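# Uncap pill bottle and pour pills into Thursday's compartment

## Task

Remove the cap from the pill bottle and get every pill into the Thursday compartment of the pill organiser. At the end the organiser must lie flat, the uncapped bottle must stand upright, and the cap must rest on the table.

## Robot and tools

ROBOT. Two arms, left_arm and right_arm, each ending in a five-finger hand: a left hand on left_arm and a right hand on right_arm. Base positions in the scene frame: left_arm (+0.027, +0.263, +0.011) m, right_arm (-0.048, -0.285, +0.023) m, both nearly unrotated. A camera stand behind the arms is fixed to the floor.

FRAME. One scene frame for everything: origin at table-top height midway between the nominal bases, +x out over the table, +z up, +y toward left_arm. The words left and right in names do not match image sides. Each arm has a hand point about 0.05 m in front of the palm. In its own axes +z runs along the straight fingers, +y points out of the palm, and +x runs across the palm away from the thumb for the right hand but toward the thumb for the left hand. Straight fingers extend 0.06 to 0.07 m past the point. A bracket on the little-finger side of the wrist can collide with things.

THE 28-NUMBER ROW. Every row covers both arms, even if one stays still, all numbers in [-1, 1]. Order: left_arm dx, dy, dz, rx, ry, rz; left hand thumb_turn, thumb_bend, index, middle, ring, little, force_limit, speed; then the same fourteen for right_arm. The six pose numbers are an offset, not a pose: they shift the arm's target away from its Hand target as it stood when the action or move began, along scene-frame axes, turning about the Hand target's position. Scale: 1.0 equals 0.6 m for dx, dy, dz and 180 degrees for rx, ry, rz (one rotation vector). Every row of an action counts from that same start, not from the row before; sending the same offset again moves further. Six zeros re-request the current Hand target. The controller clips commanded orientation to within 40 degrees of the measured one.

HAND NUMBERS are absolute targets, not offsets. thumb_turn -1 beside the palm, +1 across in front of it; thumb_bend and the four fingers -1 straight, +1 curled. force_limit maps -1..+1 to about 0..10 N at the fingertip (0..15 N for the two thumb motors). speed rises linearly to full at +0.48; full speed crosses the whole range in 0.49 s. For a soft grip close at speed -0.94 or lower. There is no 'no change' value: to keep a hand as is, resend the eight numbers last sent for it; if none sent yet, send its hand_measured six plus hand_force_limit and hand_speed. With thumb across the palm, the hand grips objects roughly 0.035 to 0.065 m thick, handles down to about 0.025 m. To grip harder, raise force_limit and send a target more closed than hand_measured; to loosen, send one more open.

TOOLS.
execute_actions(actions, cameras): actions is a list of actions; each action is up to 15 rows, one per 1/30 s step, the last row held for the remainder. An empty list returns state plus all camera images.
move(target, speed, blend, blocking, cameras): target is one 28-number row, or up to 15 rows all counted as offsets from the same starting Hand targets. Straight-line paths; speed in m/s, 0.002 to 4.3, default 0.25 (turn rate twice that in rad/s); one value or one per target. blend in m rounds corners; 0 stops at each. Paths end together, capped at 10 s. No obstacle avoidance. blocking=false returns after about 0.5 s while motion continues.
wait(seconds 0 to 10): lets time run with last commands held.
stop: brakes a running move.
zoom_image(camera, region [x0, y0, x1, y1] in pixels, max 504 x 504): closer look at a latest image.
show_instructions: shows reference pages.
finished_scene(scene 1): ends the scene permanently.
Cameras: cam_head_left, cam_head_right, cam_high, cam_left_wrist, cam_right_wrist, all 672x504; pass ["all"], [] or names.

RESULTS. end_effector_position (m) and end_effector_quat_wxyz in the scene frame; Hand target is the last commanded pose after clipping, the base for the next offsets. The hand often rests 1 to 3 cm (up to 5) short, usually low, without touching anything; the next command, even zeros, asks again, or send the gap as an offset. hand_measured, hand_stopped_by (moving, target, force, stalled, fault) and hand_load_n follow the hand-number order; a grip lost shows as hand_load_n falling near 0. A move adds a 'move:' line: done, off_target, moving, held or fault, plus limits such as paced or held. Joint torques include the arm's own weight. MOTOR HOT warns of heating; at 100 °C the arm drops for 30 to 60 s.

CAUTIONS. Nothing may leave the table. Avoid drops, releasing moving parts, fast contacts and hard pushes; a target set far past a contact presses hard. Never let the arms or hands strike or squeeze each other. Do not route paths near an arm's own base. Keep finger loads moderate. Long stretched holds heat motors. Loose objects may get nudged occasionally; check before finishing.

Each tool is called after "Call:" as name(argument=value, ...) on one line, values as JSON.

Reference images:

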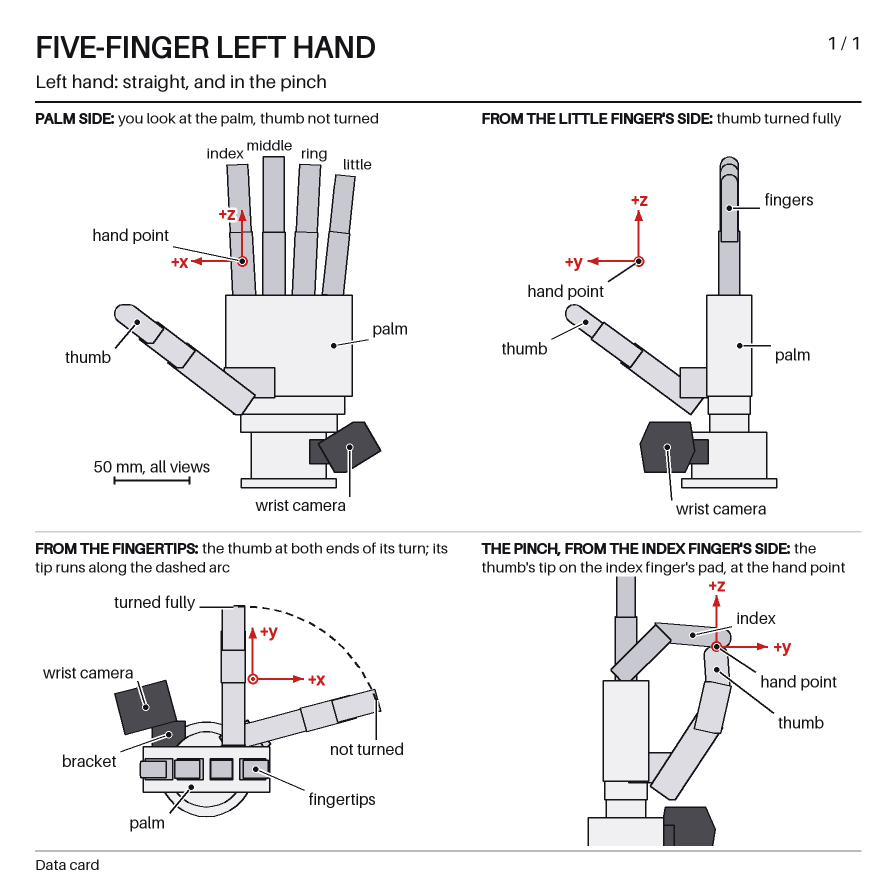

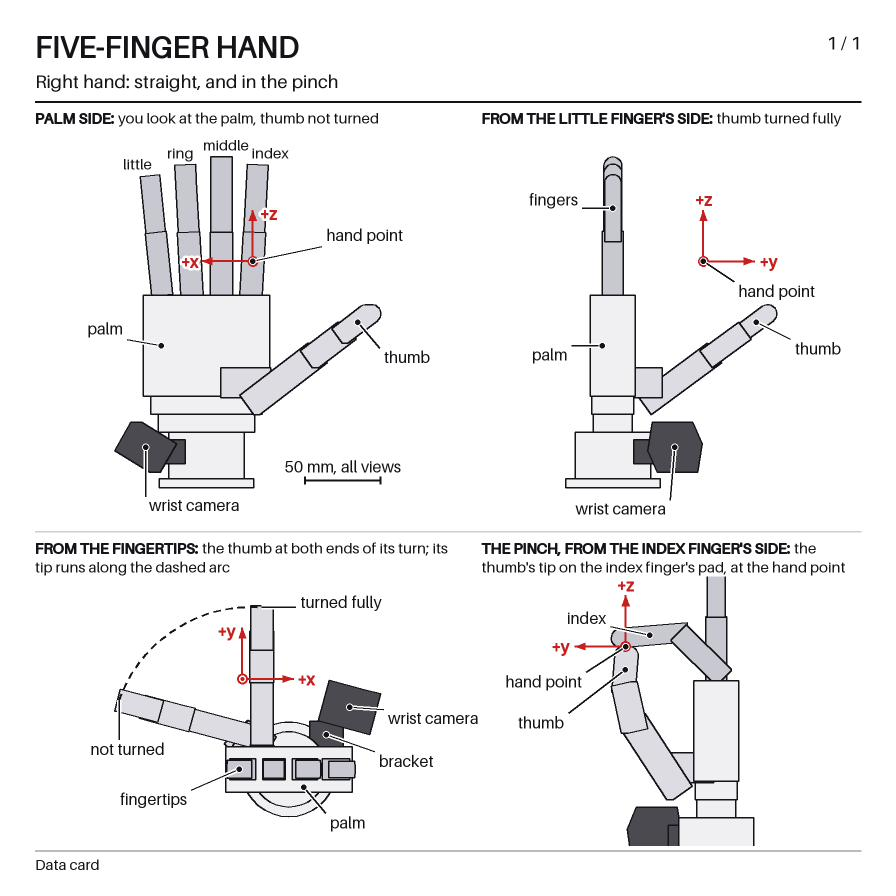

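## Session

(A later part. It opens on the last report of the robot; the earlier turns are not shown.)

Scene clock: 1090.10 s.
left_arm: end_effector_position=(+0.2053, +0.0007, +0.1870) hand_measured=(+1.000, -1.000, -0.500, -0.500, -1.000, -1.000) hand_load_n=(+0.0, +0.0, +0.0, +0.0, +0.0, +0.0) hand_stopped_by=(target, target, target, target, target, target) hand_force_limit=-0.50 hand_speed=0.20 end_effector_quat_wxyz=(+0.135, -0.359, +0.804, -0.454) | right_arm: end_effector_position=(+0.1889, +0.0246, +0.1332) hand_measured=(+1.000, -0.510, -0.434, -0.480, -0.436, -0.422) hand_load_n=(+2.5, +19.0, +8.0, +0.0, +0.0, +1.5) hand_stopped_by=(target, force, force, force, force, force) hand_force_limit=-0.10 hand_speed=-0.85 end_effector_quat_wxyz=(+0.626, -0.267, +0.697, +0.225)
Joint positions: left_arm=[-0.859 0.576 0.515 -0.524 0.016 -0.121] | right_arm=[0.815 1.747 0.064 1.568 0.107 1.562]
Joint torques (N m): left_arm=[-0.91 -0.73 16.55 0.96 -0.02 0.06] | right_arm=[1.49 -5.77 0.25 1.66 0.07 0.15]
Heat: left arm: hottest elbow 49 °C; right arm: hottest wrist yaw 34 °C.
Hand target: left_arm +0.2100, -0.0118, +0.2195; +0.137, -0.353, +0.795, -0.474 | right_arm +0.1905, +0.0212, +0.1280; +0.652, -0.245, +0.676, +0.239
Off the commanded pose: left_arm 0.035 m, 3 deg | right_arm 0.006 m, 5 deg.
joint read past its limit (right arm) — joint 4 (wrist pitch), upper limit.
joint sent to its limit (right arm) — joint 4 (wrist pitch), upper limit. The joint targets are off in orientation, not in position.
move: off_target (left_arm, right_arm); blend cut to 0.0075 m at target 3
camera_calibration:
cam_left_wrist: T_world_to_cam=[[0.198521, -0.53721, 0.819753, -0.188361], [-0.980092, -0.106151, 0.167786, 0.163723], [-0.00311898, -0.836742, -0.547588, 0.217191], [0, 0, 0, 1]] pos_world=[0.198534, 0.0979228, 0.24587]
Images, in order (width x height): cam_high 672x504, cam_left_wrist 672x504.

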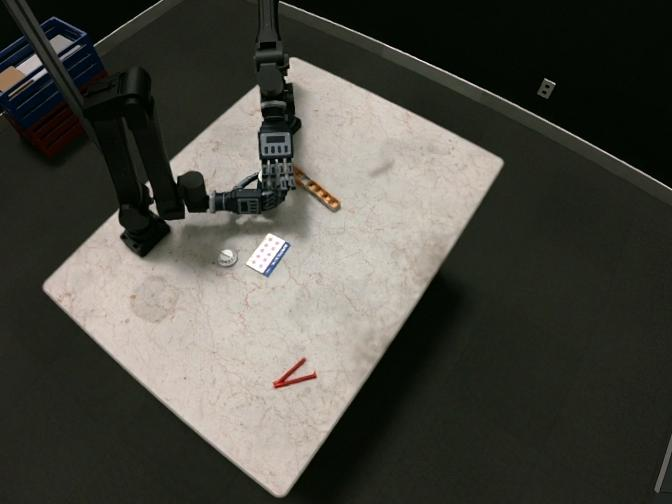

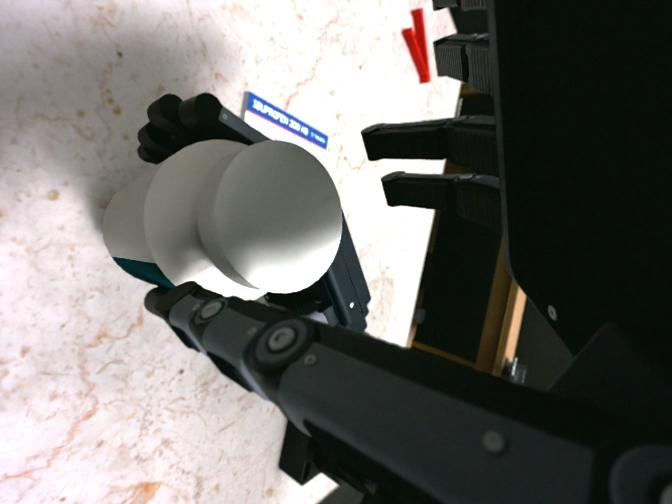

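Call:
move(target=[0,0,0,0,0,0,1,0.0,0.45,0.48,-1,-1,0.7,-0.6,0,0,0,0,0,0,1,-0.503,-0.2,-0.2,-0.3,-0.3,-0.1,-0.85], cameras=["cam_left_wrist","cam_high"])

Call:
zoom_image(camera="cam_high", region=[220, 130, 320, 220])

Scene clock: 1096.00 s.
left_arm: end_effector_position=(+0.2049, +0.0013, +0.1860) hand_measured=(+1.000, -0.750, +0.112, -0.030, -1.000, -1.000) hand_load_n=(-3.0, +17.5, +13.0, +8.0, +0.0, +0.0) hand_stopped_by=(target, force, force, force, target, target) hand_force_limit=0.70 hand_speed=-0.60 end_effector_quat_wxyz=(+0.134, -0.361, +0.805, -0.452) | right_arm: end_effector_position=(+0.1897, +0.0241, +0.1334) hand_measured=(+1.000, -0.510, -0.434, -0.480, -0.436, -0.422) hand_load_n=(+2.0, +18.5, +7.5, +0.0, +0.0, +1.5) hand_stopped_by=(target, force, force, force, force, force) hand_force_limit=-0.10 hand_speed=-0.85 end_effector_quat_wxyz=(+0.627, -0.265, +0.698, +0.224)
Joint positions: left_arm=[-0.859 0.577 0.515 -0.528 0.015 -0.122] | right_arm=[0.815 1.747 0.064 1.568 0.111 1.565]
Joint torques (N m): left_arm=[-0.91 -0.79 16.54 1.11 0.01 0.06] | right_arm=[1.49 -5.71 0.24 1.66 -0.08 0.12]
Heat: left arm: hottest elbow 51 °C; right arm: hottest wrist yaw 33 °C.
Hand target: left_arm +0.2101, -0.0117, +0.2194; +0.137, -0.353, +0.795, -0.473 | right_arm +0.1904, +0.0212, +0.1280; +0.652, -0.245, +0.676, +0.239
Off the commanded pose: left_arm 0.036 m, 3 deg | right_arm 0.006 m, 5 deg.
joint read past its limit (right arm) — joint 4 (wrist pitch), upper limit.
joint sent to its limit (right arm) — joint 4 (wrist pitch), upper limit. The joint targets are off in orientation, not in position.
move: off_target (left_arm, right_arm)
camera_calibration:
cam_left_wrist: T_world_to_cam=[[0.202532, -0.539563, 0.817223, -0.187526], [-0.979269, -0.108473, 0.171074, 0.162825], [-0.0036588, -0.834929, -0.550346, 0.217806], [0, 0, 0, 1]] pos_world=[0.198226, 0.0983328, 0.245264]
Images, in order (width x height): cam_high 672x504, cam_left_wrist 672x504.

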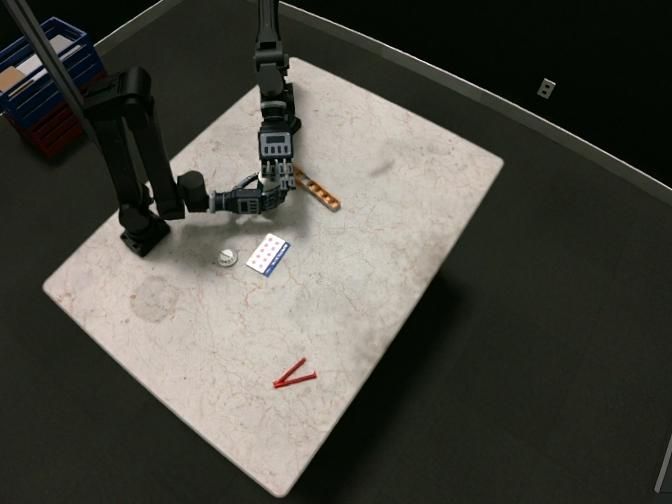

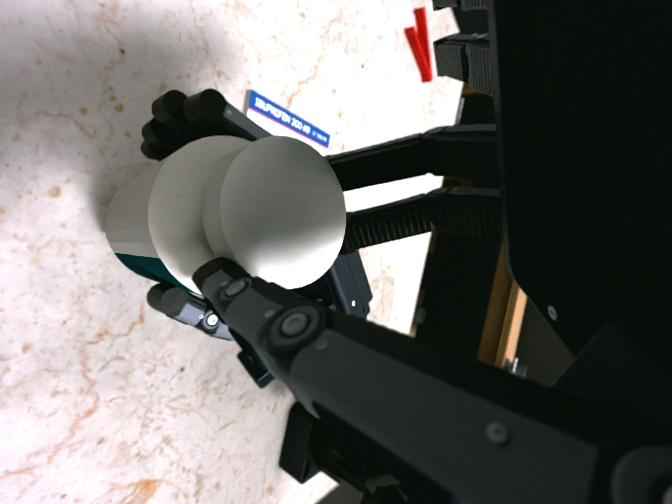

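Scaled by 5.040 from the camera's 672x504 image, which has a finer 960x720 frame.

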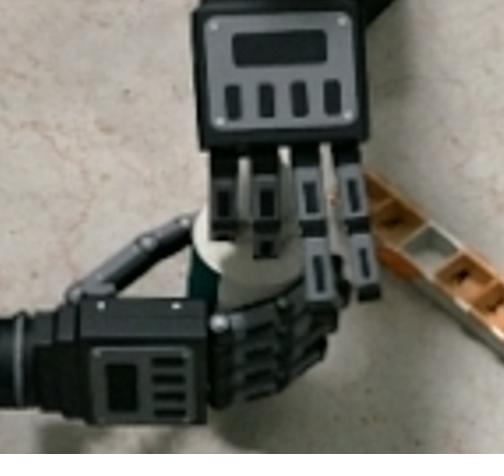

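Call:
move(target=[[0.0055,0.001,0.0005,0.0071,0.0062,0.0828,1,0.0,0.45,0.48,-1,-1,0.7,-0.6,0.006,-0.007,0,0,0,0,1,-0.503,-0.2,-0.2,-0.3,-0.3,-0.1,-0.85],[0.0105,0.006,-0.002,0.0143,0.0124,0.1656,1,0.0,0.45,0.48,-1,-1,0.7,-0.6,0.011,-0.0125,0,0,0,0,1,-0.503,-0.2,-0.2,-0.3,-0.3,-0.1,-0.85]], speed=0.22, blend=[0.002,0], cameras=["cam_left_wrist"])

Scene clock: 1102.27 s.
left_arm: end_effector_position=(+0.2121, +0.0004, +0.1888) hand_measured=(+1.000, -0.750, +0.114, -0.030, -1.000, -1.000) hand_load_n=(-0.5, +7.5, +0.0, +12.5, -0.5, -0.5) hand_stopped_by=(target, force, force, force, target, target) hand_force_limit=0.70 hand_speed=-0.60 end_effector_quat_wxyz=(+0.244, -0.554, +0.698, -0.383) | right_arm: end_effector_position=(+0.1863, +0.0251, +0.1335) hand_measured=(+1.000, -0.510, -0.434, -0.480, -0.436, -0.422) hand_load_n=(+2.5, +18.5, +7.5, +0.0, +0.0, +1.5) hand_stopped_by=(target, force, force, force, force, force) hand_force_limit=-0.10 hand_speed=-0.85 end_effector_quat_wxyz=(+0.622, -0.279, +0.692, +0.238)
Joint positions: left_arm=[-1.18 0.691 0.607 -0.74 -0.64 -0.676] | right_arm=[0.787 1.747 0.065 1.568 0.042 1.559]
Joint torques (N m): left_arm=[-0.21 -1.9 15.97 0.18 -0.86 0.19] | right_arm=[-0.73 -6.01 0.05 1.66 0.53 0.1]
Heat: left arm: hottest elbow 52 °C; right arm: hottest wrist yaw 33 °C.
Hand target: left_arm +0.2163, -0.0081, +0.2184; +0.247, -0.552, +0.690, -0.398 | right_arm +0.1971, +0.0137, +0.1280; +0.652, -0.245, +0.676, +0.239
Off the commanded pose: left_arm 0.031 m, 2 deg | right_arm 0.017 m, 5 deg.
joint read past its limit (right arm) — joint 4 (wrist pitch), upper limit.
joint sent to its limit (right arm) — joint 4 (wrist pitch), upper limit. The joint targets are off in orientation, not in position.
move: off_target (left_arm, right_arm)
camera_calibration:
cam_left_wrist: T_world_to_cam=[[0.464324, -0.400011, 0.790187, -0.242171], [-0.795773, -0.580071, 0.173961, 0.12997], [0.388778, -0.709584, -0.587659, 0.142327], [0, 0, 0, 1]] pos_world=[0.160539, 0.0795139, 0.25239]
Images, in order (width x height): cam_left_wrist 672x504.

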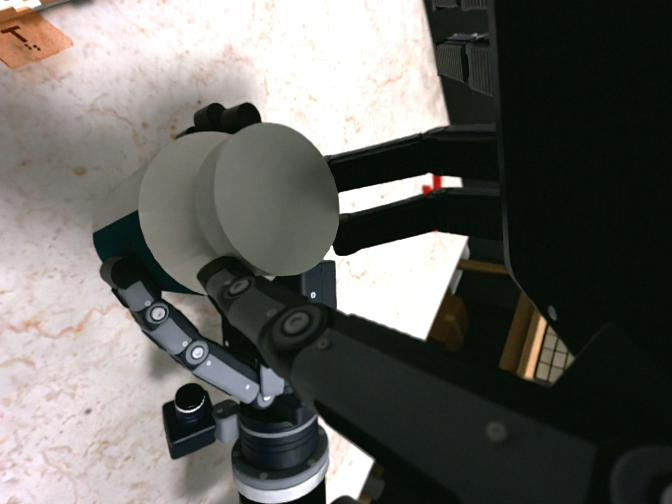

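Call:
move(target=[[0,0,0,0,0,0,1,-1,-0.5,-0.5,-1,-1,-0.5,0.2,-0.011,0.0125,0,0,0,0,1,-0.503,-0.2,-0.2,-0.3,-0.3,-0.1,-0.85],[-0.0013,0.005,0.006,-0.0071,-0.0062,-0.0828,1,-1,-0.5,-0.5,-1,-1,-0.5,0.2,-0.011,0.0125,0,0,0,0,1,-0.503,-0.2,-0.2,-0.3,-0.3,-0.1,-0.85],[-0.0065,0.0262,-0.0207,-0.0157,-0.0136,-0.1822,1,-1,-0.5,-0.5,-1,-1,-0.5,0.2,-0.011,0.0125,0,0,0,0,1,-0.503,-0.2,-0.2,-0.3,-0.3,-0.1,-0.85],[-0.0065,0.0262,-0.0507,-0.0157,-0.0136,-0.1822,1,-1,-0.5,-0.5,-1,-1,-0.5,0.2,-0.011,0.0125,0,0,0,0,1,-0.503,-0.2,-0.2,-0.3,-0.3,-0.1,-0.85],[-0.0055,0.0022,0.0018,-0.0143,-0.0124,-0.1656,1,-1,-0.5,-0.5,-1,-1,-0.5,0.2,-0.011,0.0125,0,0,0,0,1,-0.503,-0.2,-0.2,-0.3,-0.3,-0.1,-0.85]], speed=0.35, blend=[0,0.01,0.01,0,0], cameras=["cam_left_wrist"])

Scene clock: 1143.37 s.
left_arm: end_effector_position=(+0.2081, +0.0053, +0.1869) hand_measured=(+1.000, -1.000, -0.500, -0.500, -1.000, -1.000) hand_load_n=(+0.0, +0.0, +0.0, +0.0, -0.5, +0.0) hand_stopped_by=(target, target, target, target, target, target) hand_force_limit=-0.50 hand_speed=0.20 end_effector_quat_wxyz=(+0.134, -0.360, +0.804, -0.454) | right_arm: end_effector_position=(+0.1951, +0.0180, +0.1325) hand_measured=(+1.000, -0.510, -0.434, -0.480, -0.436, -0.422) hand_load_n=(+2.5, +18.5, +7.5, +0.0, +0.0, +1.5) hand_stopped_by=(target, force, force, force, force, force) hand_force_limit=-0.10 hand_speed=-0.85 end_effector_quat_wxyz=(+0.628, -0.259, +0.701, +0.218)
Joint positions: left_arm=[-0.83 0.57 0.514 -0.528 0.042 -0.106] | right_arm=[0.79 1.747 0.06 1.568 0.104 1.563]
Joint torques (N m): left_arm=[-0.85 -0.79 16.57 0.96 0.01 0.04] | right_arm=[3.37 -5.66 0.54 1.66 0.07 0.15]
Heat: left arm: hottest elbow 51 °C; right arm: hottest shoulder 32 °C.
Hand target: left_arm +0.2130, -0.0069, +0.2194; +0.137, -0.353, +0.795, -0.474 | right_arm +0.1904, +0.0213, +0.1280; +0.652, -0.245, +0.676, +0.239
Off the commanded pose: left_arm 0.035 m, 3 deg | right_arm 0.007 m, 5 deg.
joint read past its limit (right arm) — joint 4 (wrist pitch), upper limit.
joint sent to its limit (right arm) — joint 4 (wrist pitch), upper limit. The joint targets are off in orientation, not in position.
move: off_target (left_arm, right_arm); blend cut to 0.009 m at target 3
camera_calibration:
cam_left_wrist: T_world_to_cam=[[0.199489, -0.536333, 0.820092, -0.1867], [-0.979893, -0.106107, 0.168968, 0.166742], [-0.00360565, -0.83731, -0.546717, 0.221018], [0, 0, 0, 1]] pos_world=[0.201431, 0.10262, 0.245772]
Images, in order (width x height): cam_left_wrist 672x504.

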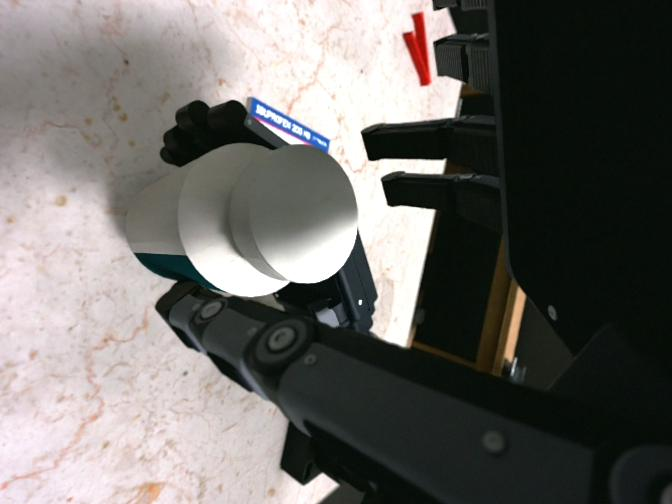

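Call:
move(target=[[0,0,0,0,0,0,1,-1,-0.5,-0.5,-1,-1,-0.5,0.2,-0.012,0.014,0,0,0,0,1,-0.503,-0.2,-0.2,-0.3,-0.3,-0.1,-0.85],[0,0,0,0,0,0,1,-1,-0.5,-0.5,-1,-1,-0.5,0.2,0,0,0,0,0,0,1,-0.503,-0.2,-0.2,-0.3,-0.3,-0.1,-0.85]], speed=0.1, cameras=["cam_left_wrist"])

Call:
zoom_image(camera="cam_left_wrist", region=[110, 110, 370, 330])

Scene clock: 1151.93 s.
left_arm: end_effector_position=(+0.2081, +0.0053, +0.1869) hand_measured=(+1.000, -1.000, -0.500, -0.500, -1.000, -1.000) hand_load_n=(+0.0, +0.5, +0.0, +0.0, +0.0, +0.0) hand_stopped_by=(target, target, target, target, target, target) hand_force_limit=-0.50 hand_speed=0.20 end_effector_quat_wxyz=(+0.134, -0.360, +0.804, -0.454) | right_arm: end_effector_position=(+0.1862, +0.0252, +0.1329) hand_measured=(+1.000, -0.510, -0.434, -0.480, -0.436, -0.422) hand_load_n=(+2.5, +18.5, +7.5, +0.0, +0.0, +1.5) hand_stopped_by=(target, force, force, force, force, force) hand_force_limit=-0.10 hand_speed=-0.85 end_effector_quat_wxyz=(+0.624, -0.266, +0.699, +0.228)
Joint positions: left_arm=[-0.83 0.57 0.514 -0.529 0.041 -0.107] | right_arm=[0.826 1.747 0.06 1.568 0.115 1.57]
Joint torques (N m): left_arm=[-0.97 -0.73 16.51 0.96 0.01 0.04] | right_arm=[0.73 -5.66 0.51 1.66 -0.13 0.08]
Heat: left arm: hottest elbow 52 °C; right arm: hottest shoulder 32 °C.
Hand target: left_arm +0.2130, -0.0068, +0.2193; +0.137, -0.353, +0.795, -0.473 | right_arm +0.1905, +0.0212, +0.1280; +0.652, -0.245, +0.676, +0.239
Off the commanded pose: left_arm 0.035 m, 3 deg | right_arm 0.008 m, 5 deg.
joint read past its limit (right arm) — joint 4 (wrist pitch), upper limit.
joint sent to its limit (right arm) — joint 4 (wrist pitch), upper limit. The joint targets are off in orientation, not in position.
move: off_target (left_arm, right_arm)
camera_calibration:
cam_left_wrist: T_world_to_cam=[[0.200296, -0.536165, 0.820005, -0.186703], [-0.97973, -0.106799, 0.169479, 0.166584], [-0.00329341, -0.837329, -0.546689, 0.220979], [0, 0, 0, 1]] pos_world=[0.201331, 0.10272, 0.245672]
Images, in order (width x height): cam_left_wrist 672x504.

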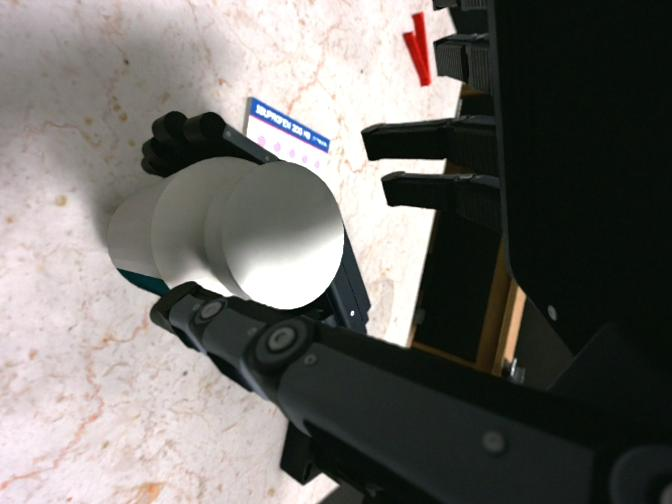

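Scaled by 1.938 from the camera's 672x504 image, which has a finer 960x720 frame.

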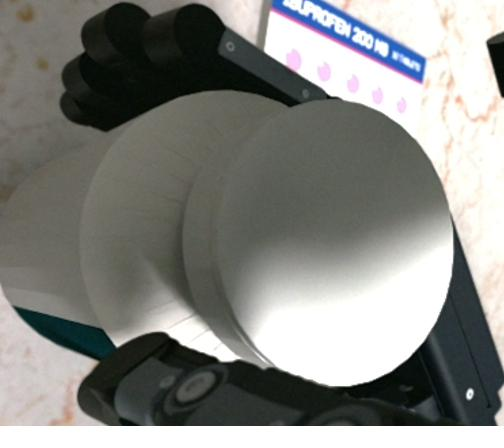

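Call:
move(target=[-0.003,0.003,0,0,0,0,1,0.0,0.5,0.5,-1,-1,0.8,-0.6,0,0,0,0,0,0,1,-0.503,-0.2,-0.2,-0.3,-0.3,-0.1,-0.85], cameras=["cam_left_wrist"])

Scene clock: 1156.63 s.
left_arm: end_effector_position=(+0.2068, +0.0067, +0.1850) hand_measured=(+1.000, -0.750, +0.038, -0.028, -1.000, -1.000) hand_load_n=(-0.5, +17.0, +13.0, +9.5, +0.0, +0.0) hand_stopped_by=(target, force, force, force, target, target) hand_force_limit=0.80 hand_speed=-0.60 end_effector_quat_wxyz=(+0.133, -0.362, +0.806, -0.450) | right_arm: end_effector_position=(+0.1870, +0.0246, +0.1327) hand_measured=(+1.000, -0.510, -0.434, -0.480, -0.436, -0.422) hand_load_n=(+2.0, +18.5, +7.0, +0.0, +0.0, +2.0) hand_stopped_by=(target, force, force, force, force, force) hand_force_limit=-0.10 hand_speed=-0.85 end_effector_quat_wxyz=(+0.625, -0.266, +0.698, +0.226)
Joint positions: left_arm=[-0.83 0.57 0.514 -0.539 0.04 -0.108] | right_arm=[0.822 1.747 0.06 1.568 0.113 1.567]
Joint torques (N m): left_arm=[-0.91 -1.38 16.32 1.09 0.04 0.05] | right_arm=[0.97 -5.71 0.53 1.66 -0.11 0.11]
Heat: left arm: hottest elbow 53 °C; right arm: hottest shoulder 32 °C.
Hand target: left_arm +0.2112, -0.0051, +0.2194; +0.137, -0.353, +0.795, -0.474 | right_arm +0.1905, +0.0212, +0.1280; +0.652, -0.246, +0.676, +0.239
Off the commanded pose: left_arm 0.037 m, 3 deg | right_arm 0.007 m, 5 deg.
joint read past its limit (right arm) — joint 4 (wrist pitch), upper limit.
joint sent to its limit (right arm) — joint 4 (wrist pitch), upper limit. The joint targets are off in orientation, not in position.
move: off_target (left_arm, right_arm)
camera_calibration:
cam_left_wrist: T_world_to_cam=[[0.206773, -0.541689, 0.81475, -0.184553], [-0.978369, -0.109205, 0.175692, 0.164428], [-0.00619516, -0.833455, -0.552553, 0.222753], [0, 0, 0, 1]] pos_world=[0.200412, 0.103641, 0.244559]
Images, in order (width x height): cam_left_wrist 672x504.

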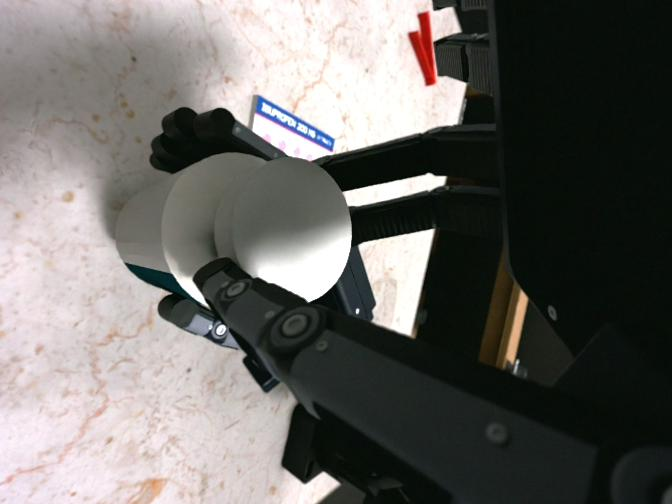

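Call:
move(target=[[0.006,0.002,0.0,0.0071,0.0062,0.0828,1,0.0,0.5,0.5,-1,-1,0.8,-0.6,0,0,0,0,0,0,1,-0.503,-0.2,-0.2,-0.3,-0.3,-0.1,-0.85],[0.0115,0.0075,-0.002,0.0143,0.0124,0.1656,1,0.0,0.5,0.5,-1,-1,0.8,-0.6,0,0,0,0,0,0,1,-0.503,-0.2,-0.2,-0.3,-0.3,-0.1,-0.85]], speed=0.22, blend=[0.002,0], cameras=["cam_left_wrist"])

Scene clock: 1163.33 s.
left_arm: end_effector_position=(+0.2125, +0.0088, +0.1874) hand_measured=(+1.000, -0.750, +0.040, -0.028, -1.000, -1.000) hand_load_n=(-6.0, +13.0, +1.5, +16.0, +0.0, +0.0) hand_stopped_by=(target, force, force, force, target, target) hand_force_limit=0.80 hand_speed=-0.60 end_effector_quat_wxyz=(+0.245, -0.549, +0.703, -0.380) | right_arm: end_effector_position=(+0.1852, +0.0278, +0.1339) hand_measured=(+1.000, -0.510, -0.434, -0.480, -0.436, -0.422) hand_load_n=(+2.5, +18.5, +8.0, +0.0, +0.0, +1.5) hand_stopped_by=(target, force, force, force, force, force) hand_force_limit=-0.10 hand_speed=-0.85 end_effector_quat_wxyz=(+0.624, -0.271, +0.695, +0.233)
Joint positions: left_arm=[-1.159 0.665 0.596 -0.745 -0.622 -0.642] | right_arm=[0.822 1.747 0.065 1.568 0.096 1.567]
Joint torques (N m): left_arm=[-0.15 -1.55 16.08 0.29 -0.91 0.05] | right_arm=[0.79 -5.83 0.14 1.66 0.54 0.1]
Heat: left arm: hottest elbow 54 °C; right arm: hottest shoulder 32 °C.
Hand target: left_arm +0.2181, -0.0006, +0.2182; +0.247, -0.552, +0.690, -0.398 | right_arm +0.1905, +0.0212, +0.1280; +0.652, -0.245, +0.676, +0.239
Off the commanded pose: left_arm 0.033 m, 3 deg | right_arm 0.010 m, 5 deg.
joint read past its limit (right arm) — joint 4 (wrist pitch), upper limit.
joint sent to its limit (right arm) — joint 4 (wrist pitch), upper limit. The joint targets are off in orientation, not in position.
move: off_target (left_arm, right_arm)
camera_calibration:
cam_left_wrist: T_world_to_cam=[[0.459233, -0.414244, 0.785816, -0.235936], [-0.802252, -0.573254, 0.166646, 0.13819], [0.38144, -0.706952, -0.595586, 0.150445], [0, 0, 0, 1]] pos_world=[0.161827, 0.0878398, 0.251976]
Images, in order (width x height): cam_left_wrist 672x504.

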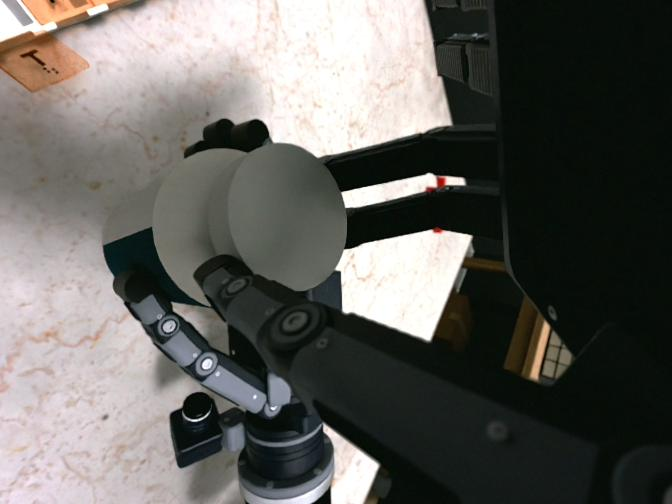

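Call:
move(target=[[0.0085,0.0085,-0.004,0.0071,0.0062,0.0828,1,0.0,0.5,0.5,-1,-1,0.8,-0.6,0,0,0,0,0,0,1,-0.503,-0.2,-0.2,-0.3,-0.3,-0.1,-0.85],[0.0125,0.014,-0.01,0.0143,0.0124,0.1656,1,0.0,0.5,0.5,-1,-1,0.8,-0.6,0,0,0,0,0,0,1,-0.503,-0.2,-0.2,-0.3,-0.3,-0.1,-0.85]], speed=0.22, blend=[0.002,0], cameras=["cam_left_wrist","cam_high"])

Call:
zoom_image(camera="cam_high", region=[220, 130, 320, 220])

Scene clock: 1171.97 s.
left_arm: end_effector_position=(+0.2221, +0.0192, +0.1875) hand_measured=(+1.000, -0.750, +0.040, -0.028, -1.000, -1.000) hand_load_n=(-7.0, +14.0, +4.0, +15.0, +0.0, +0.0) hand_stopped_by=(target, force, force, force, target, target) hand_force_limit=0.80 hand_speed=-0.60 end_effector_quat_wxyz=(-0.343, +0.712, -0.546, +0.279) | right_arm: end_effector_position=(+0.1849, +0.0292, +0.1344) hand_measured=(+1.000, -0.510, -0.434, -0.480, -0.436, -0.422) hand_load_n=(+2.0, +20.5, +8.0, +0.0, +0.0, +1.5) hand_stopped_by=(target, force, force, force, force, force) hand_force_limit=-0.10 hand_speed=-0.85 end_effector_quat_wxyz=(+0.625, -0.274, +0.693, +0.234)
Joint positions: left_arm=[-1.29 0.984 0.806 -1.31 -0.913 -1.494] | right_arm=[0.822 1.747 0.068 1.568 0.09 1.563]
Joint torques (N m): left_arm=[-0.32 -4.37 14.43 -0.9 -1.08 0.09] | right_arm=[0.79 -5.89 -0.08 1.66 0.73 0.13]
Heat: left arm: hottest elbow 53 °C; right arm: hottest shoulder 32 °C.
Hand target: left_arm +0.2256, +0.0080, +0.2121; -0.340, +0.713, -0.538, +0.295 | right_arm +0.1905, +0.0212, +0.1280; +0.652, -0.245, +0.676, +0.239
Off the commanded pose: left_arm 0.027 m, 2 deg | right_arm 0.012 m, 5 deg.
joint read past its limit (right arm) — joint 4 (wrist pitch), upper limit.
joint sent to its limit (right arm) — joint 4 (wrist pitch), upper limit. The joint targets are off in orientation, not in position.
move: off_target (left_arm, right_arm)
camera_calibration:
cam_left_wrist: T_world_to_cam=[[0.63153, -0.157574, 0.75917, -0.274279], [-0.395193, -0.907817, 0.140322, 0.0726666], [0.667077, -0.388636, -0.635586, 0.0921657], [0, 0, 0, 1]] pos_world=[0.140451, 0.0585677, 0.256607]
Images, in order (width x height): cam_high 672x504, cam_left_wrist 672x504.

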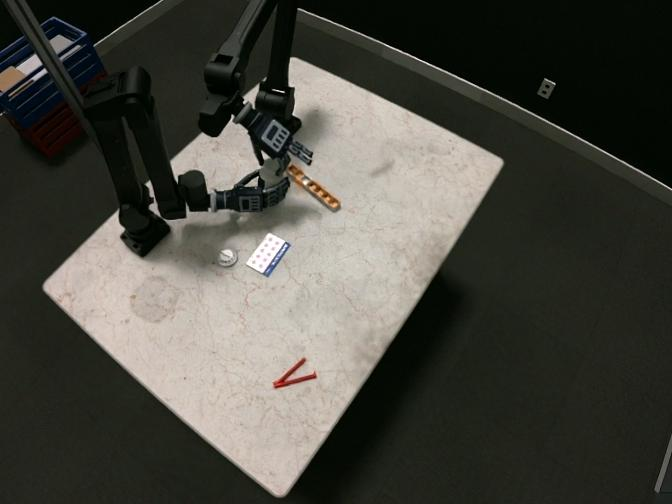

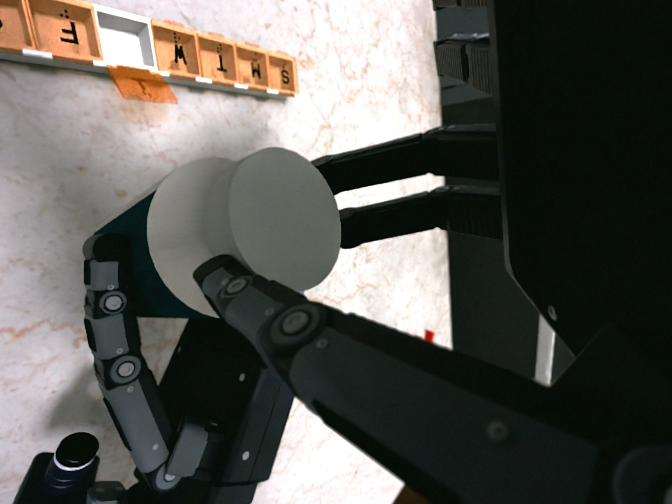

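Scaled by 5.040 from the camera's 672x504 image, which has a finer 960x720 frame.

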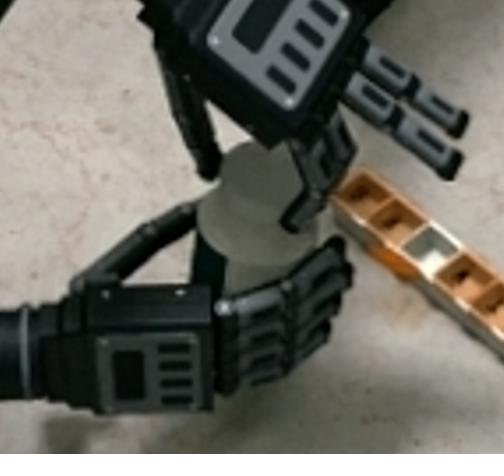

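Call:
move(target=[0,0,0.045,0,0,0,1,0.0,0.5,0.5,-1,-1,0.8,-0.6,0,0,0,0,0,0,1,-0.503,-0.2,-0.2,-0.3,-0.3,-0.1,-0.85], speed=0.05, cameras=["cam_left_wrist","cam_high"])

Call:
zoom_image(camera="cam_high", region=[220, 130, 320, 220])

Scene clock: 1179.03 s.
left_arm: end_effector_position=(+0.2216, +0.0210, +0.1988) hand_measured=(+1.000, -0.750, +0.040, -0.028, -1.000, -1.000) hand_load_n=(-1.0, +13.0, +4.0, +15.5, +0.0, +0.0) hand_stopped_by=(target, force, force, force, target, target) hand_force_limit=0.80 hand_speed=-0.60 end_effector_quat_wxyz=(-0.349, +0.712, -0.546, +0.270) | right_arm: end_effector_position=(+0.1850, +0.0320, +0.1435) hand_measured=(+1.000, -0.510, -0.434, -0.480, -0.436, -0.422) hand_load_n=(+4.0, +21.0, +6.5, +0.0, +0.0, +1.5) hand_stopped_by=(target, force, force, force, force, force) hand_force_limit=-0.10 hand_speed=-0.85 end_effector_quat_wxyz=(+0.632, -0.271, +0.684, +0.243)
Joint positions: left_arm=[-1.29 0.991 0.842 -1.369 -0.913 -1.51] | right_arm=[0.822 1.727 0.074 1.568 0.081 1.567]
Joint torques (N m): left_arm=[-0.15 -5.6 16.69 -1.32 -1.08 0.24] | right_arm=[0.79 -4.07 -0.43 1.66 1.16 0.09]
Heat: left arm: hottest elbow 54 °C; right arm: hottest shoulder 32 °C.
Hand target: left_arm +0.2256, +0.0078, +0.2392; -0.340, +0.713, -0.538, +0.295 | right_arm +0.1905, +0.0212, +0.1280; +0.652, -0.245, +0.676, +0.239
Off the commanded pose: left_arm 0.043 m, 3 deg | right_arm 0.020 m, 4 deg.
joint read past its limit (right arm) — joint 4 (wrist pitch), upper limit.
joint sent to its limit (right arm) — joint 4 (wrist pitch), upper limit. The joint targets are off in orientation, not in position.
move: off_target (left_arm, right_arm)
camera_calibration:
cam_left_wrist: T_world_to_cam=[[0.637527, -0.164321, 0.7527, -0.282193], [-0.385834, -0.913741, 0.127318, 0.073305], [0.666852, -0.371586, -0.645935, 0.102049], [0, 0, 0, 1]] pos_world=[0.140137, 0.0585315, 0.268991]
Images, in order (width x height): cam_high 672x504, cam_left_wrist 672x504.

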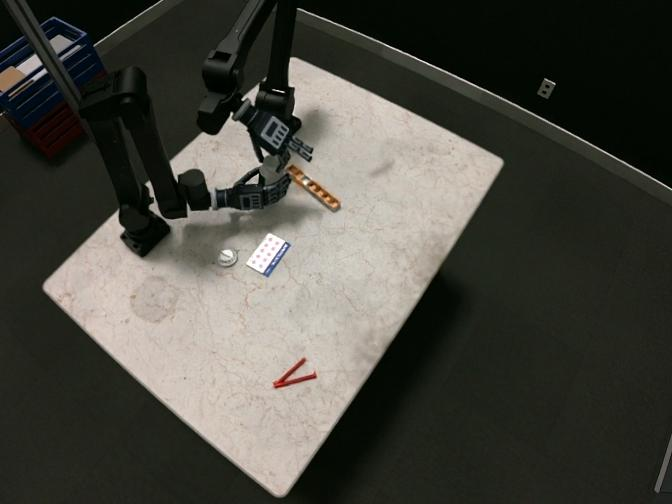

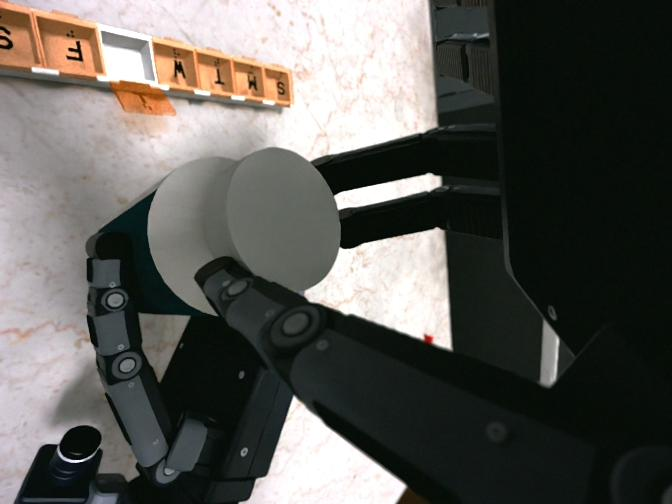

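Scaled by 5.040 from the camera's 672x504 image, which has a finer 960x720 frame.

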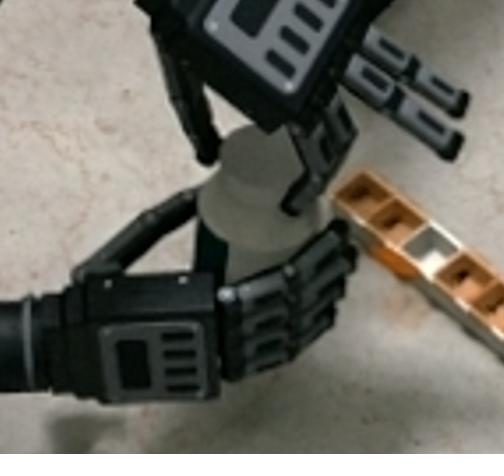

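Call:
move(target=[[0,0,-0.045,0,0,0,1,0.0,0.5,0.5,-1,-1,0.8,-0.6,0,0,0,0,0,0,1,-0.503,-0.2,-0.2,-0.3,-0.3,-0.1,-0.85]], speed=0.1)

Scene clock: 1187.00 s.
left_arm: end_effector_position=(+0.2236, +0.0166, +0.1990) hand_measured=(+1.000, -0.750, +0.040, -0.028, -1.000, -1.000) hand_load_n=(-4.0, +13.0, +3.5, +16.0, +0.0, +0.0) hand_stopped_by=(target, force, force, force, target, target) hand_force_limit=0.80 hand_speed=-0.60 end_effector_quat_wxyz=(-0.346, +0.713, -0.544, +0.277) | right_arm: end_effector_position=(+0.1871, +0.0308, +0.1438) hand_measured=(+1.000, -0.510, -0.434, -0.480, -0.436, -0.422) hand_load_n=(+3.0, +20.5, +7.5, +0.0, +0.0, +1.5) hand_stopped_by=(target, force, force, force, force, force) hand_force_limit=-0.10 hand_speed=-0.85 end_effector_quat_wxyz=(+0.632, -0.266, +0.687, +0.241)
Joint positions: left_arm=[-1.29 0.995 0.842 -1.349 -0.917 -1.506] | right_arm=[0.822 1.727 0.074 1.568 0.092 1.573]
Joint torques (N m): left_arm=[-0.38 -5.01 11.49 0.27 -0.96 0.13] | right_arm=[0.85 -4.07 -0.43 1.66 0.72 0.05]
Heat: left arm: hottest elbow 54 °C; right arm: hottest wrist yaw 33 °C.
Hand target: left_arm +0.2256, +0.0078, +0.2122; -0.340, +0.713, -0.538, +0.295 | right_arm +0.1905, +0.0212, +0.1280; +0.652, -0.245, +0.676, +0.239
Off the commanded pose: left_arm 0.016 m, 2 deg | right_arm 0.019 m, 3 deg.
joint read past its limit (right arm) — joint 4 (wrist pitch), upper limit.
joint sent to its limit (right arm) — joint 4 (wrist pitch), upper limit. The joint targets are off in orientation, not in position.
move: off_target (left_arm, right_arm)

Call:
move(target=[[0,0,-0.035,0,0,0,1,0.0,0.5,0.5,-1,-1,0.8,-0.6,0,0,-0.01,0,0,0,1,-0.503,-0.2,-0.2,-0.3,-0.3,-0.1,-0.85],[0,0,0.008,0,0,0,1,0.0,0.5,0.5,-1,-1,0.8,-0.6,0,0,0,0,0,0,1,-0.503,-0.2,-0.2,-0.3,-0.3,-0.1,-0.85]], speed=0.1)

Scene clock: 1190.77 s.
left_arm: end_effector_position=(+0.2232, +0.0182, +0.1884) hand_measured=(+1.000, -0.750, +0.040, -0.028, -1.000, -1.000) hand_load_n=(-2.0, +13.0, +3.5, +15.5, +0.0, +0.0) hand_stopped_by=(target, force, force, force, target, target) hand_force_limit=0.80 hand_speed=-0.60 end_effector_quat_wxyz=(-0.346, +0.713, -0.544, +0.277) | right_arm: end_effector_position=(+0.1863, +0.0296, +0.1341) hand_measured=(+1.000, -0.510, -0.434, -0.480, -0.436, -0.422) hand_load_n=(+1.0, +20.0, +8.0, +0.0, +0.5, +1.5) hand_stopped_by=(target, force, force, force, force, force) hand_force_limit=-0.10 hand_speed=-0.85 end_effector_quat_wxyz=(+0.626, -0.273, +0.693, +0.232)
Joint positions: left_arm=[-1.29 0.995 0.814 -1.32 -0.917 -1.506] | right_arm=[0.822 1.75 0.071 1.568 0.095 1.562]
Joint torques (N m): left_arm=[-0.26 -5.19 14.68 -0.98 -0.93 0.15] | right_arm=[0.85 -6.12 -0.29 1.66 0.57 0.14]
Heat: left arm: hottest elbow 53 °C; right arm: hottest wrist yaw 33 °C.
Hand target: left_arm +0.2256, +0.0078, +0.2171; -0.340, +0.713, -0.538, +0.295 | right_arm +0.1905, +0.0212, +0.1281; +0.652, -0.245, +0.676, +0.239
Off the commanded pose: left_arm 0.031 m, 2 deg | right_arm 0.011 m, 5 deg.
joint read past its limit (right arm) — joint 4 (wrist pitch), upper limit.
joint sent to its limit (right arm) — joint 4 (wrist pitch), upper limit. The joint targets are off in orientation, not in position.
move: off_target (left_arm, right_arm)

Call:
move(target=[[0,0,0,0,0,0,1,-1,-0.5,-0.5,-1,-1,-0.5,0.2,0,0,0,0,0,0,1,-0.503,-0.2,-0.2,-0.3,-0.3,-0.1,-0.85],[-0.0118,-0.0163,0.0082,-0.0143,-0.0124,-0.1656,1,-1,-0.5,-0.5,-1,-1,-0.5,0.2,0,0,0,0,0,0,1,-0.503,-0.2,-0.2,-0.3,-0.3,-0.1,-0.85],[-0.025,0.0013,-0.0185,-0.0299,-0.026,-0.3478,1,-1,-0.5,-0.5,-1,-1,-0.5,0.2,0,0,0,0,0,0,1,-0.503,-0.2,-0.2,-0.3,-0.3,-0.1,-0.85],[-0.025,0.0013,-0.0485,-0.0299,-0.026,-0.3478,1,-1,-0.5,-0.5,-1,-1,-0.5,0.2,0,0,0,0,0,0,1,-0.503,-0.2,-0.2,-0.3,-0.3,-0.1,-0.85],[-0.024,-0.0215,0.0038,-0.0285,-0.0248,-0.3312,1,-1,-0.5,-0.5,-1,-1,-0.5,0.2,0,0,0,0,0,0,1,-0.503,-0.2,-0.2,-0.3,-0.3,-0.1,-0.85],[-0.024,-0.0215,0.0038,-0.0285,-0.0248,-0.3312,1,0.1,0.5,0.5,-1,-1,1,-0.6,0,0,0,0,0,0,1,-0.503,-0.2,-0.2,-0.3,-0.3,-0.1,-0.85]], speed=0.35, blend=[0,0.01,0.01,0,0,0], cameras=["cam_left_wrist"])

Scene clock: 1208.10 s.
left_arm: end_effector_position=(+0.2063, +0.0074, +0.1861) hand_measured=(+1.000, -0.744, +0.046, -0.028, -1.000, -1.000) hand_load_n=(-0.5, +17.5, +10.5, +13.5, +0.0, +0.0) hand_stopped_by=(target, force, force, force, target, target) hand_force_limit=1.00 hand_speed=-0.60 end_effector_quat_wxyz=(+0.134, -0.361, +0.805, -0.452) | right_arm: end_effector_position=(+0.1878, +0.0253, +0.1323) hand_measured=(+1.000, -0.510, -0.434, -0.480, -0.436, -0.422) hand_load_n=(+1.5, +19.5, +8.0, +0.0, +0.5, +1.5) hand_stopped_by=(target, force, force, force, force, force) hand_force_limit=-0.10 hand_speed=-0.85 end_effector_quat_wxyz=(+0.625, -0.267, +0.698, +0.225)
Joint positions: left_arm=[-0.831 0.562 0.511 -0.539 0.039 -0.108] | right_arm=[0.821 1.75 0.064 1.568 0.111 1.565]
Joint torques (N m): left_arm=[-0.85 -0.73 16.5 1.06 0.05 0.06] | right_arm=[1.08 -5.95 0.24 1.65 -0.05 0.12]
Heat: left arm: hottest elbow 53 °C; right arm: hottest shoulder 32 °C.
Hand target: left_arm +0.2113, -0.0051, +0.2193; +0.137, -0.353, +0.795, -0.473 | right_arm +0.1904, +0.0212, +0.1279; +0.652, -0.245, +0.676, +0.239
Off the commanded pose: left_arm 0.036 m, 3 deg | right_arm 0.006 m, 5 deg.
joint read past its limit (right arm) — joint 4 (wrist pitch), upper limit.
joint sent to its limit (right arm) — joint 4 (wrist pitch), upper limit. The joint targets are off in orientation, not in position.
move: off_target (left_arm, right_arm); blend cut to 0.009 m at target 3; target 6's new numbers were sent with left_arm's hand 0.035 m and 3 deg from that target
camera_calibration:
cam_left_wrist: T_world_to_cam=[[0.202928, -0.538421, 0.817877, -0.184725], [-0.979187, -0.108552, 0.17149, 0.164677], [-0.00355121, -0.835655, -0.549243, 0.222715], [0, 0, 0, 1]] pos_world=[0.199526, 0.104529, 0.245166]
Images, in order (width x height): cam_left_wrist 672x504.

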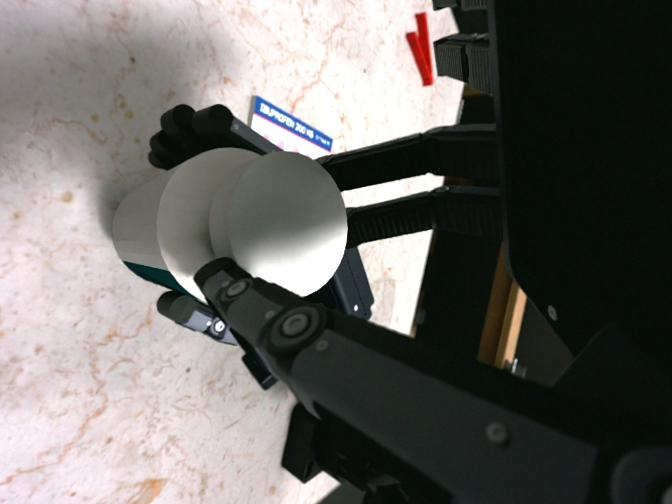

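Call:
move(target=[[0.0075,0.003,0.0,0.0071,0.0062,0.0828,1,0.1,0.5,0.5,-1,-1,1,-0.6,0,0,0,0,0,0,1,-0.503,-0.2,-0.2,-0.3,-0.3,-0.1,-0.85],[0.0142,0.0092,-0.002,0.0143,0.0124,0.1656,1,0.1,0.5,0.5,-1,-1,1,-0.6,0,0,0,0,0,0,1,-0.503,-0.2,-0.2,-0.3,-0.3,-0.1,-0.85],[0.0208,0.0158,-0.006,0.0214,0.0186,0.2484,1,0.1,0.5,0.5,-1,-1,1,-0.6,0,0,0,0,0,0,1,-0.503,-0.2,-0.2,-0.3,-0.3,-0.1,-0.85],[0.0242,0.0225,-0.012,0.0285,0.0248,0.3312,1,0.1,0.5,0.5,-1,-1,1,-0.6,0,0,0,0,0,0,1,-0.503,-0.2,-0.2,-0.3,-0.3,-0.1,-0.85]], speed=0.22, blend=[0.002,0.002,0.002,0], cameras=["cam_left_wrist"])

Scene clock: 1217.70 s.
left_arm: end_effector_position=(+0.2225, +0.0199, +0.1879) hand_measured=(+1.000, -0.744, +0.048, -0.028, -1.000, -1.000) hand_load_n=(-7.5, +15.0, +4.5, +15.0, +0.0, +0.0) hand_stopped_by=(target, force, force, force, target, target) hand_force_limit=1.00 hand_speed=-0.60 end_effector_quat_wxyz=(-0.344, +0.711, -0.546, +0.279) | right_arm: end_effector_position=(+0.1850, +0.0285, +0.1332) hand_measured=(+1.000, -0.510, -0.434, -0.480, -0.436, -0.422) hand_load_n=(+1.5, +21.0, +9.0, +0.0, +0.0, +1.5) hand_stopped_by=(target, force, force, force, force, force) hand_force_limit=-0.10 hand_speed=-0.85 end_effector_quat_wxyz=(+0.623, -0.273, +0.694, +0.233)
Joint positions: left_arm=[-1.288 0.982 0.805 -1.309 -0.914 -1.491] | right_arm=[0.821 1.75 0.067 1.568 0.09 1.564]
Joint torques (N m): left_arm=[-0.21 -4.19 14.39 -0.91 -1.01 0.06] | right_arm=[0.91 -6.12 0.01 1.66 0.74 0.11]
Heat: left arm: hottest elbow 53 °C; right arm: hottest shoulder 32 °C.
Hand target: left_arm +0.2258, +0.0086, +0.2120; -0.340, +0.713, -0.538, +0.294 | right_arm +0.1904, +0.0212, +0.1279; +0.652, -0.246, +0.676, +0.239
Off the commanded pose: left_arm 0.027 m, 2 deg | right_arm 0.011 m, 5 deg.
joint read past its limit (right arm) — joint 4 (wrist pitch), upper limit.
joint sent to its limit (right arm) — joint 4 (wrist pitch), upper limit. The joint targets are off in orientation, not in position.
move: off_target (left_arm, right_arm)
camera_calibration:
cam_left_wrist: T_world_to_cam=[[0.630306, -0.158158, 0.760066, -0.274676], [-0.395609, -0.907814, 0.139168, 0.0737759], [0.667988, -0.388407, -0.634769, 0.0920082], [0, 0, 0, 1]] pos_world=[0.140856, 0.0592692, 0.256909]
Images, in order (width x height): cam_left_wrist 672x504.

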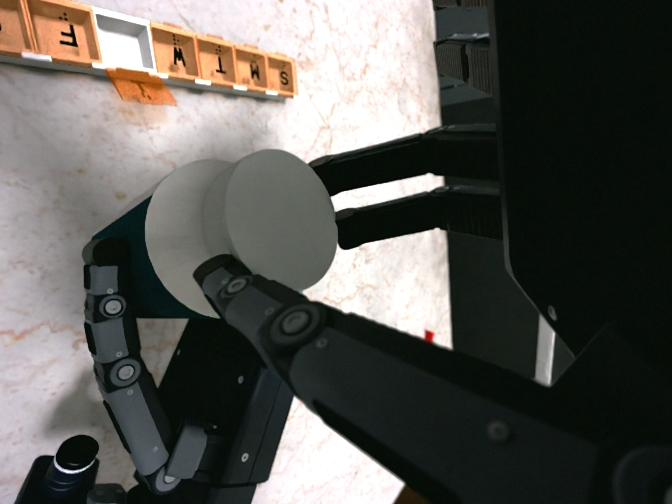

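Call:
move(target=[[0,0,0,0,0,0,1,-1,-0.5,-0.5,-1,-1,-0.5,0.2,0,0,0,0,0,0,1,-0.503,-0.2,-0.2,-0.3,-0.3,-0.1,-0.85],[-0.0118,-0.0163,0.0165,-0.0143,-0.0124,-0.1656,1,-1,-0.5,-0.5,-1,-1,-0.5,0.2,0,0,0,0,0,0,1,-0.503,-0.2,-0.2,-0.3,-0.3,-0.1,-0.85],[-0.0253,0,-0.01,-0.0299,-0.026,-0.3478,1,-1,-0.5,-0.5,-1,-1,-0.5,0.2,0,0,0,0,0,0,1,-0.503,-0.2,-0.2,-0.3,-0.3,-0.1,-0.85],[-0.0253,0,-0.04,-0.0299,-0.026,-0.3478,1,-1,-0.5,-0.5,-1,-1,-0.5,0.2,0,0,0,0,0,0,1,-0.503,-0.2,-0.2,-0.3,-0.3,-0.1,-0.85],[-0.0242,-0.0225,0.0123,-0.0285,-0.0248,-0.3312,1,-1,-0.5,-0.5,-1,-1,-0.5,0.2,0,0,0,0,0,0,1,-0.503,-0.2,-0.2,-0.3,-0.3,-0.1,-0.85],[-0.0242,-0.0225,0.0123,-0.0285,-0.0248,-0.3312,1,0.1,0.5,0.5,-1,-1,-0.2,-0.85,0,0,0,0,0,0,1,-0.503,-0.2,-0.2,-0.3,-0.3,-0.1,-0.85]], speed=0.35, blend=[0,0.01,0.01,0,0,0], cameras=["cam_left_wrist"])

Call:
zoom_image(camera="cam_left_wrist", region=[140, 140, 360, 310])

Scene clock: 1230.07 s.
left_arm: end_effector_position=(+0.2061, +0.0076, +0.1861) hand_measured=(+1.000, -0.764, +0.040, -0.044, -1.000, -1.000) hand_load_n=(-0.5, +8.0, +4.5, +7.0, +0.0, +0.0) hand_stopped_by=(target, force, force, force, target, target) hand_force_limit=-0.20 hand_speed=-0.85 end_effector_quat_wxyz=(+0.134, -0.361, +0.805, -0.452) | right_arm: end_effector_position=(+0.1883, +0.0246, +0.1323) hand_measured=(+1.000, -0.510, -0.436, -0.480, -0.436, -0.422) hand_load_n=(+1.0, +21.0, +9.0, +0.0, +0.0, +1.5) hand_stopped_by=(target, force, force, force, force, force) hand_force_limit=-0.10 hand_speed=-0.85 end_effector_quat_wxyz=(+0.625, -0.266, +0.699, +0.225)
Joint positions: left_arm=[-0.831 0.561 0.511 -0.54 0.039 -0.108] | right_arm=[0.82 1.75 0.063 1.568 0.113 1.567]
Joint torques (N m): left_arm=[-0.91 -0.67 16.54 1.13 0.04 0.06] | right_arm=[1.2 -5.95 0.32 1.66 -0.11 0.11]
Heat: left arm: hottest elbow 53 °C; right arm: hottest shoulder 32 °C.
Hand target: left_arm +0.2113, -0.0050, +0.2194; +0.138, -0.353, +0.795, -0.474 | right_arm +0.1905, +0.0212, +0.1280; +0.652, -0.245, +0.676, +0.239
Off the commanded pose: left_arm 0.036 m, 3 deg | right_arm 0.006 m, 5 deg.
joint read past its limit (right arm) — joint 4 (wrist pitch), upper limit.
joint sent to its limit (right arm) — joint 4 (wrist pitch), upper limit. The joint targets are off in orientation, not in position.
move: off_target (left_arm, right_arm); blend cut to 0.009 m at target 3; target 6's new numbers were sent with left_arm's hand 0.035 m and 3 deg from that target
camera_calibration:
cam_left_wrist: T_world_to_cam=[[0.203101, -0.538707, 0.817646, -0.184625], [-0.979151, -0.108629, 0.171648, 0.164545], [-0.00364858, -0.83546, -0.549538, 0.223008], [0, 0, 0, 1]] pos_world=[0.199426, 0.10473, 0.245266]
Images, in order (width x height): cam_left_wrist 672x504.

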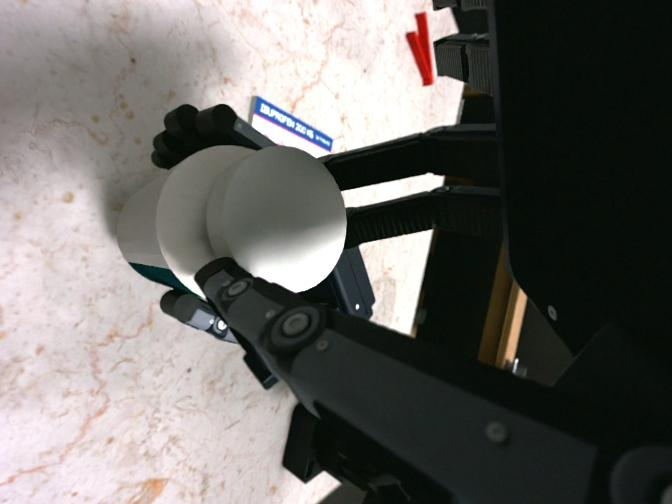

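Scaled by 2.291 from the camera's 672x504 image, which has a finer 960x720 frame.

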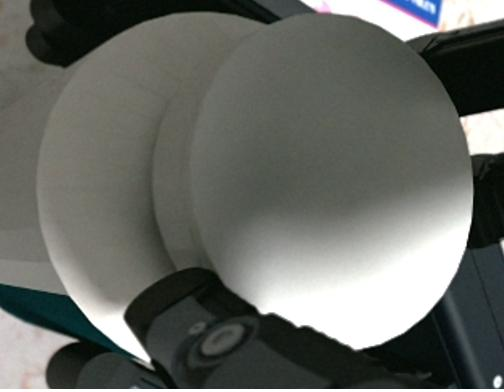

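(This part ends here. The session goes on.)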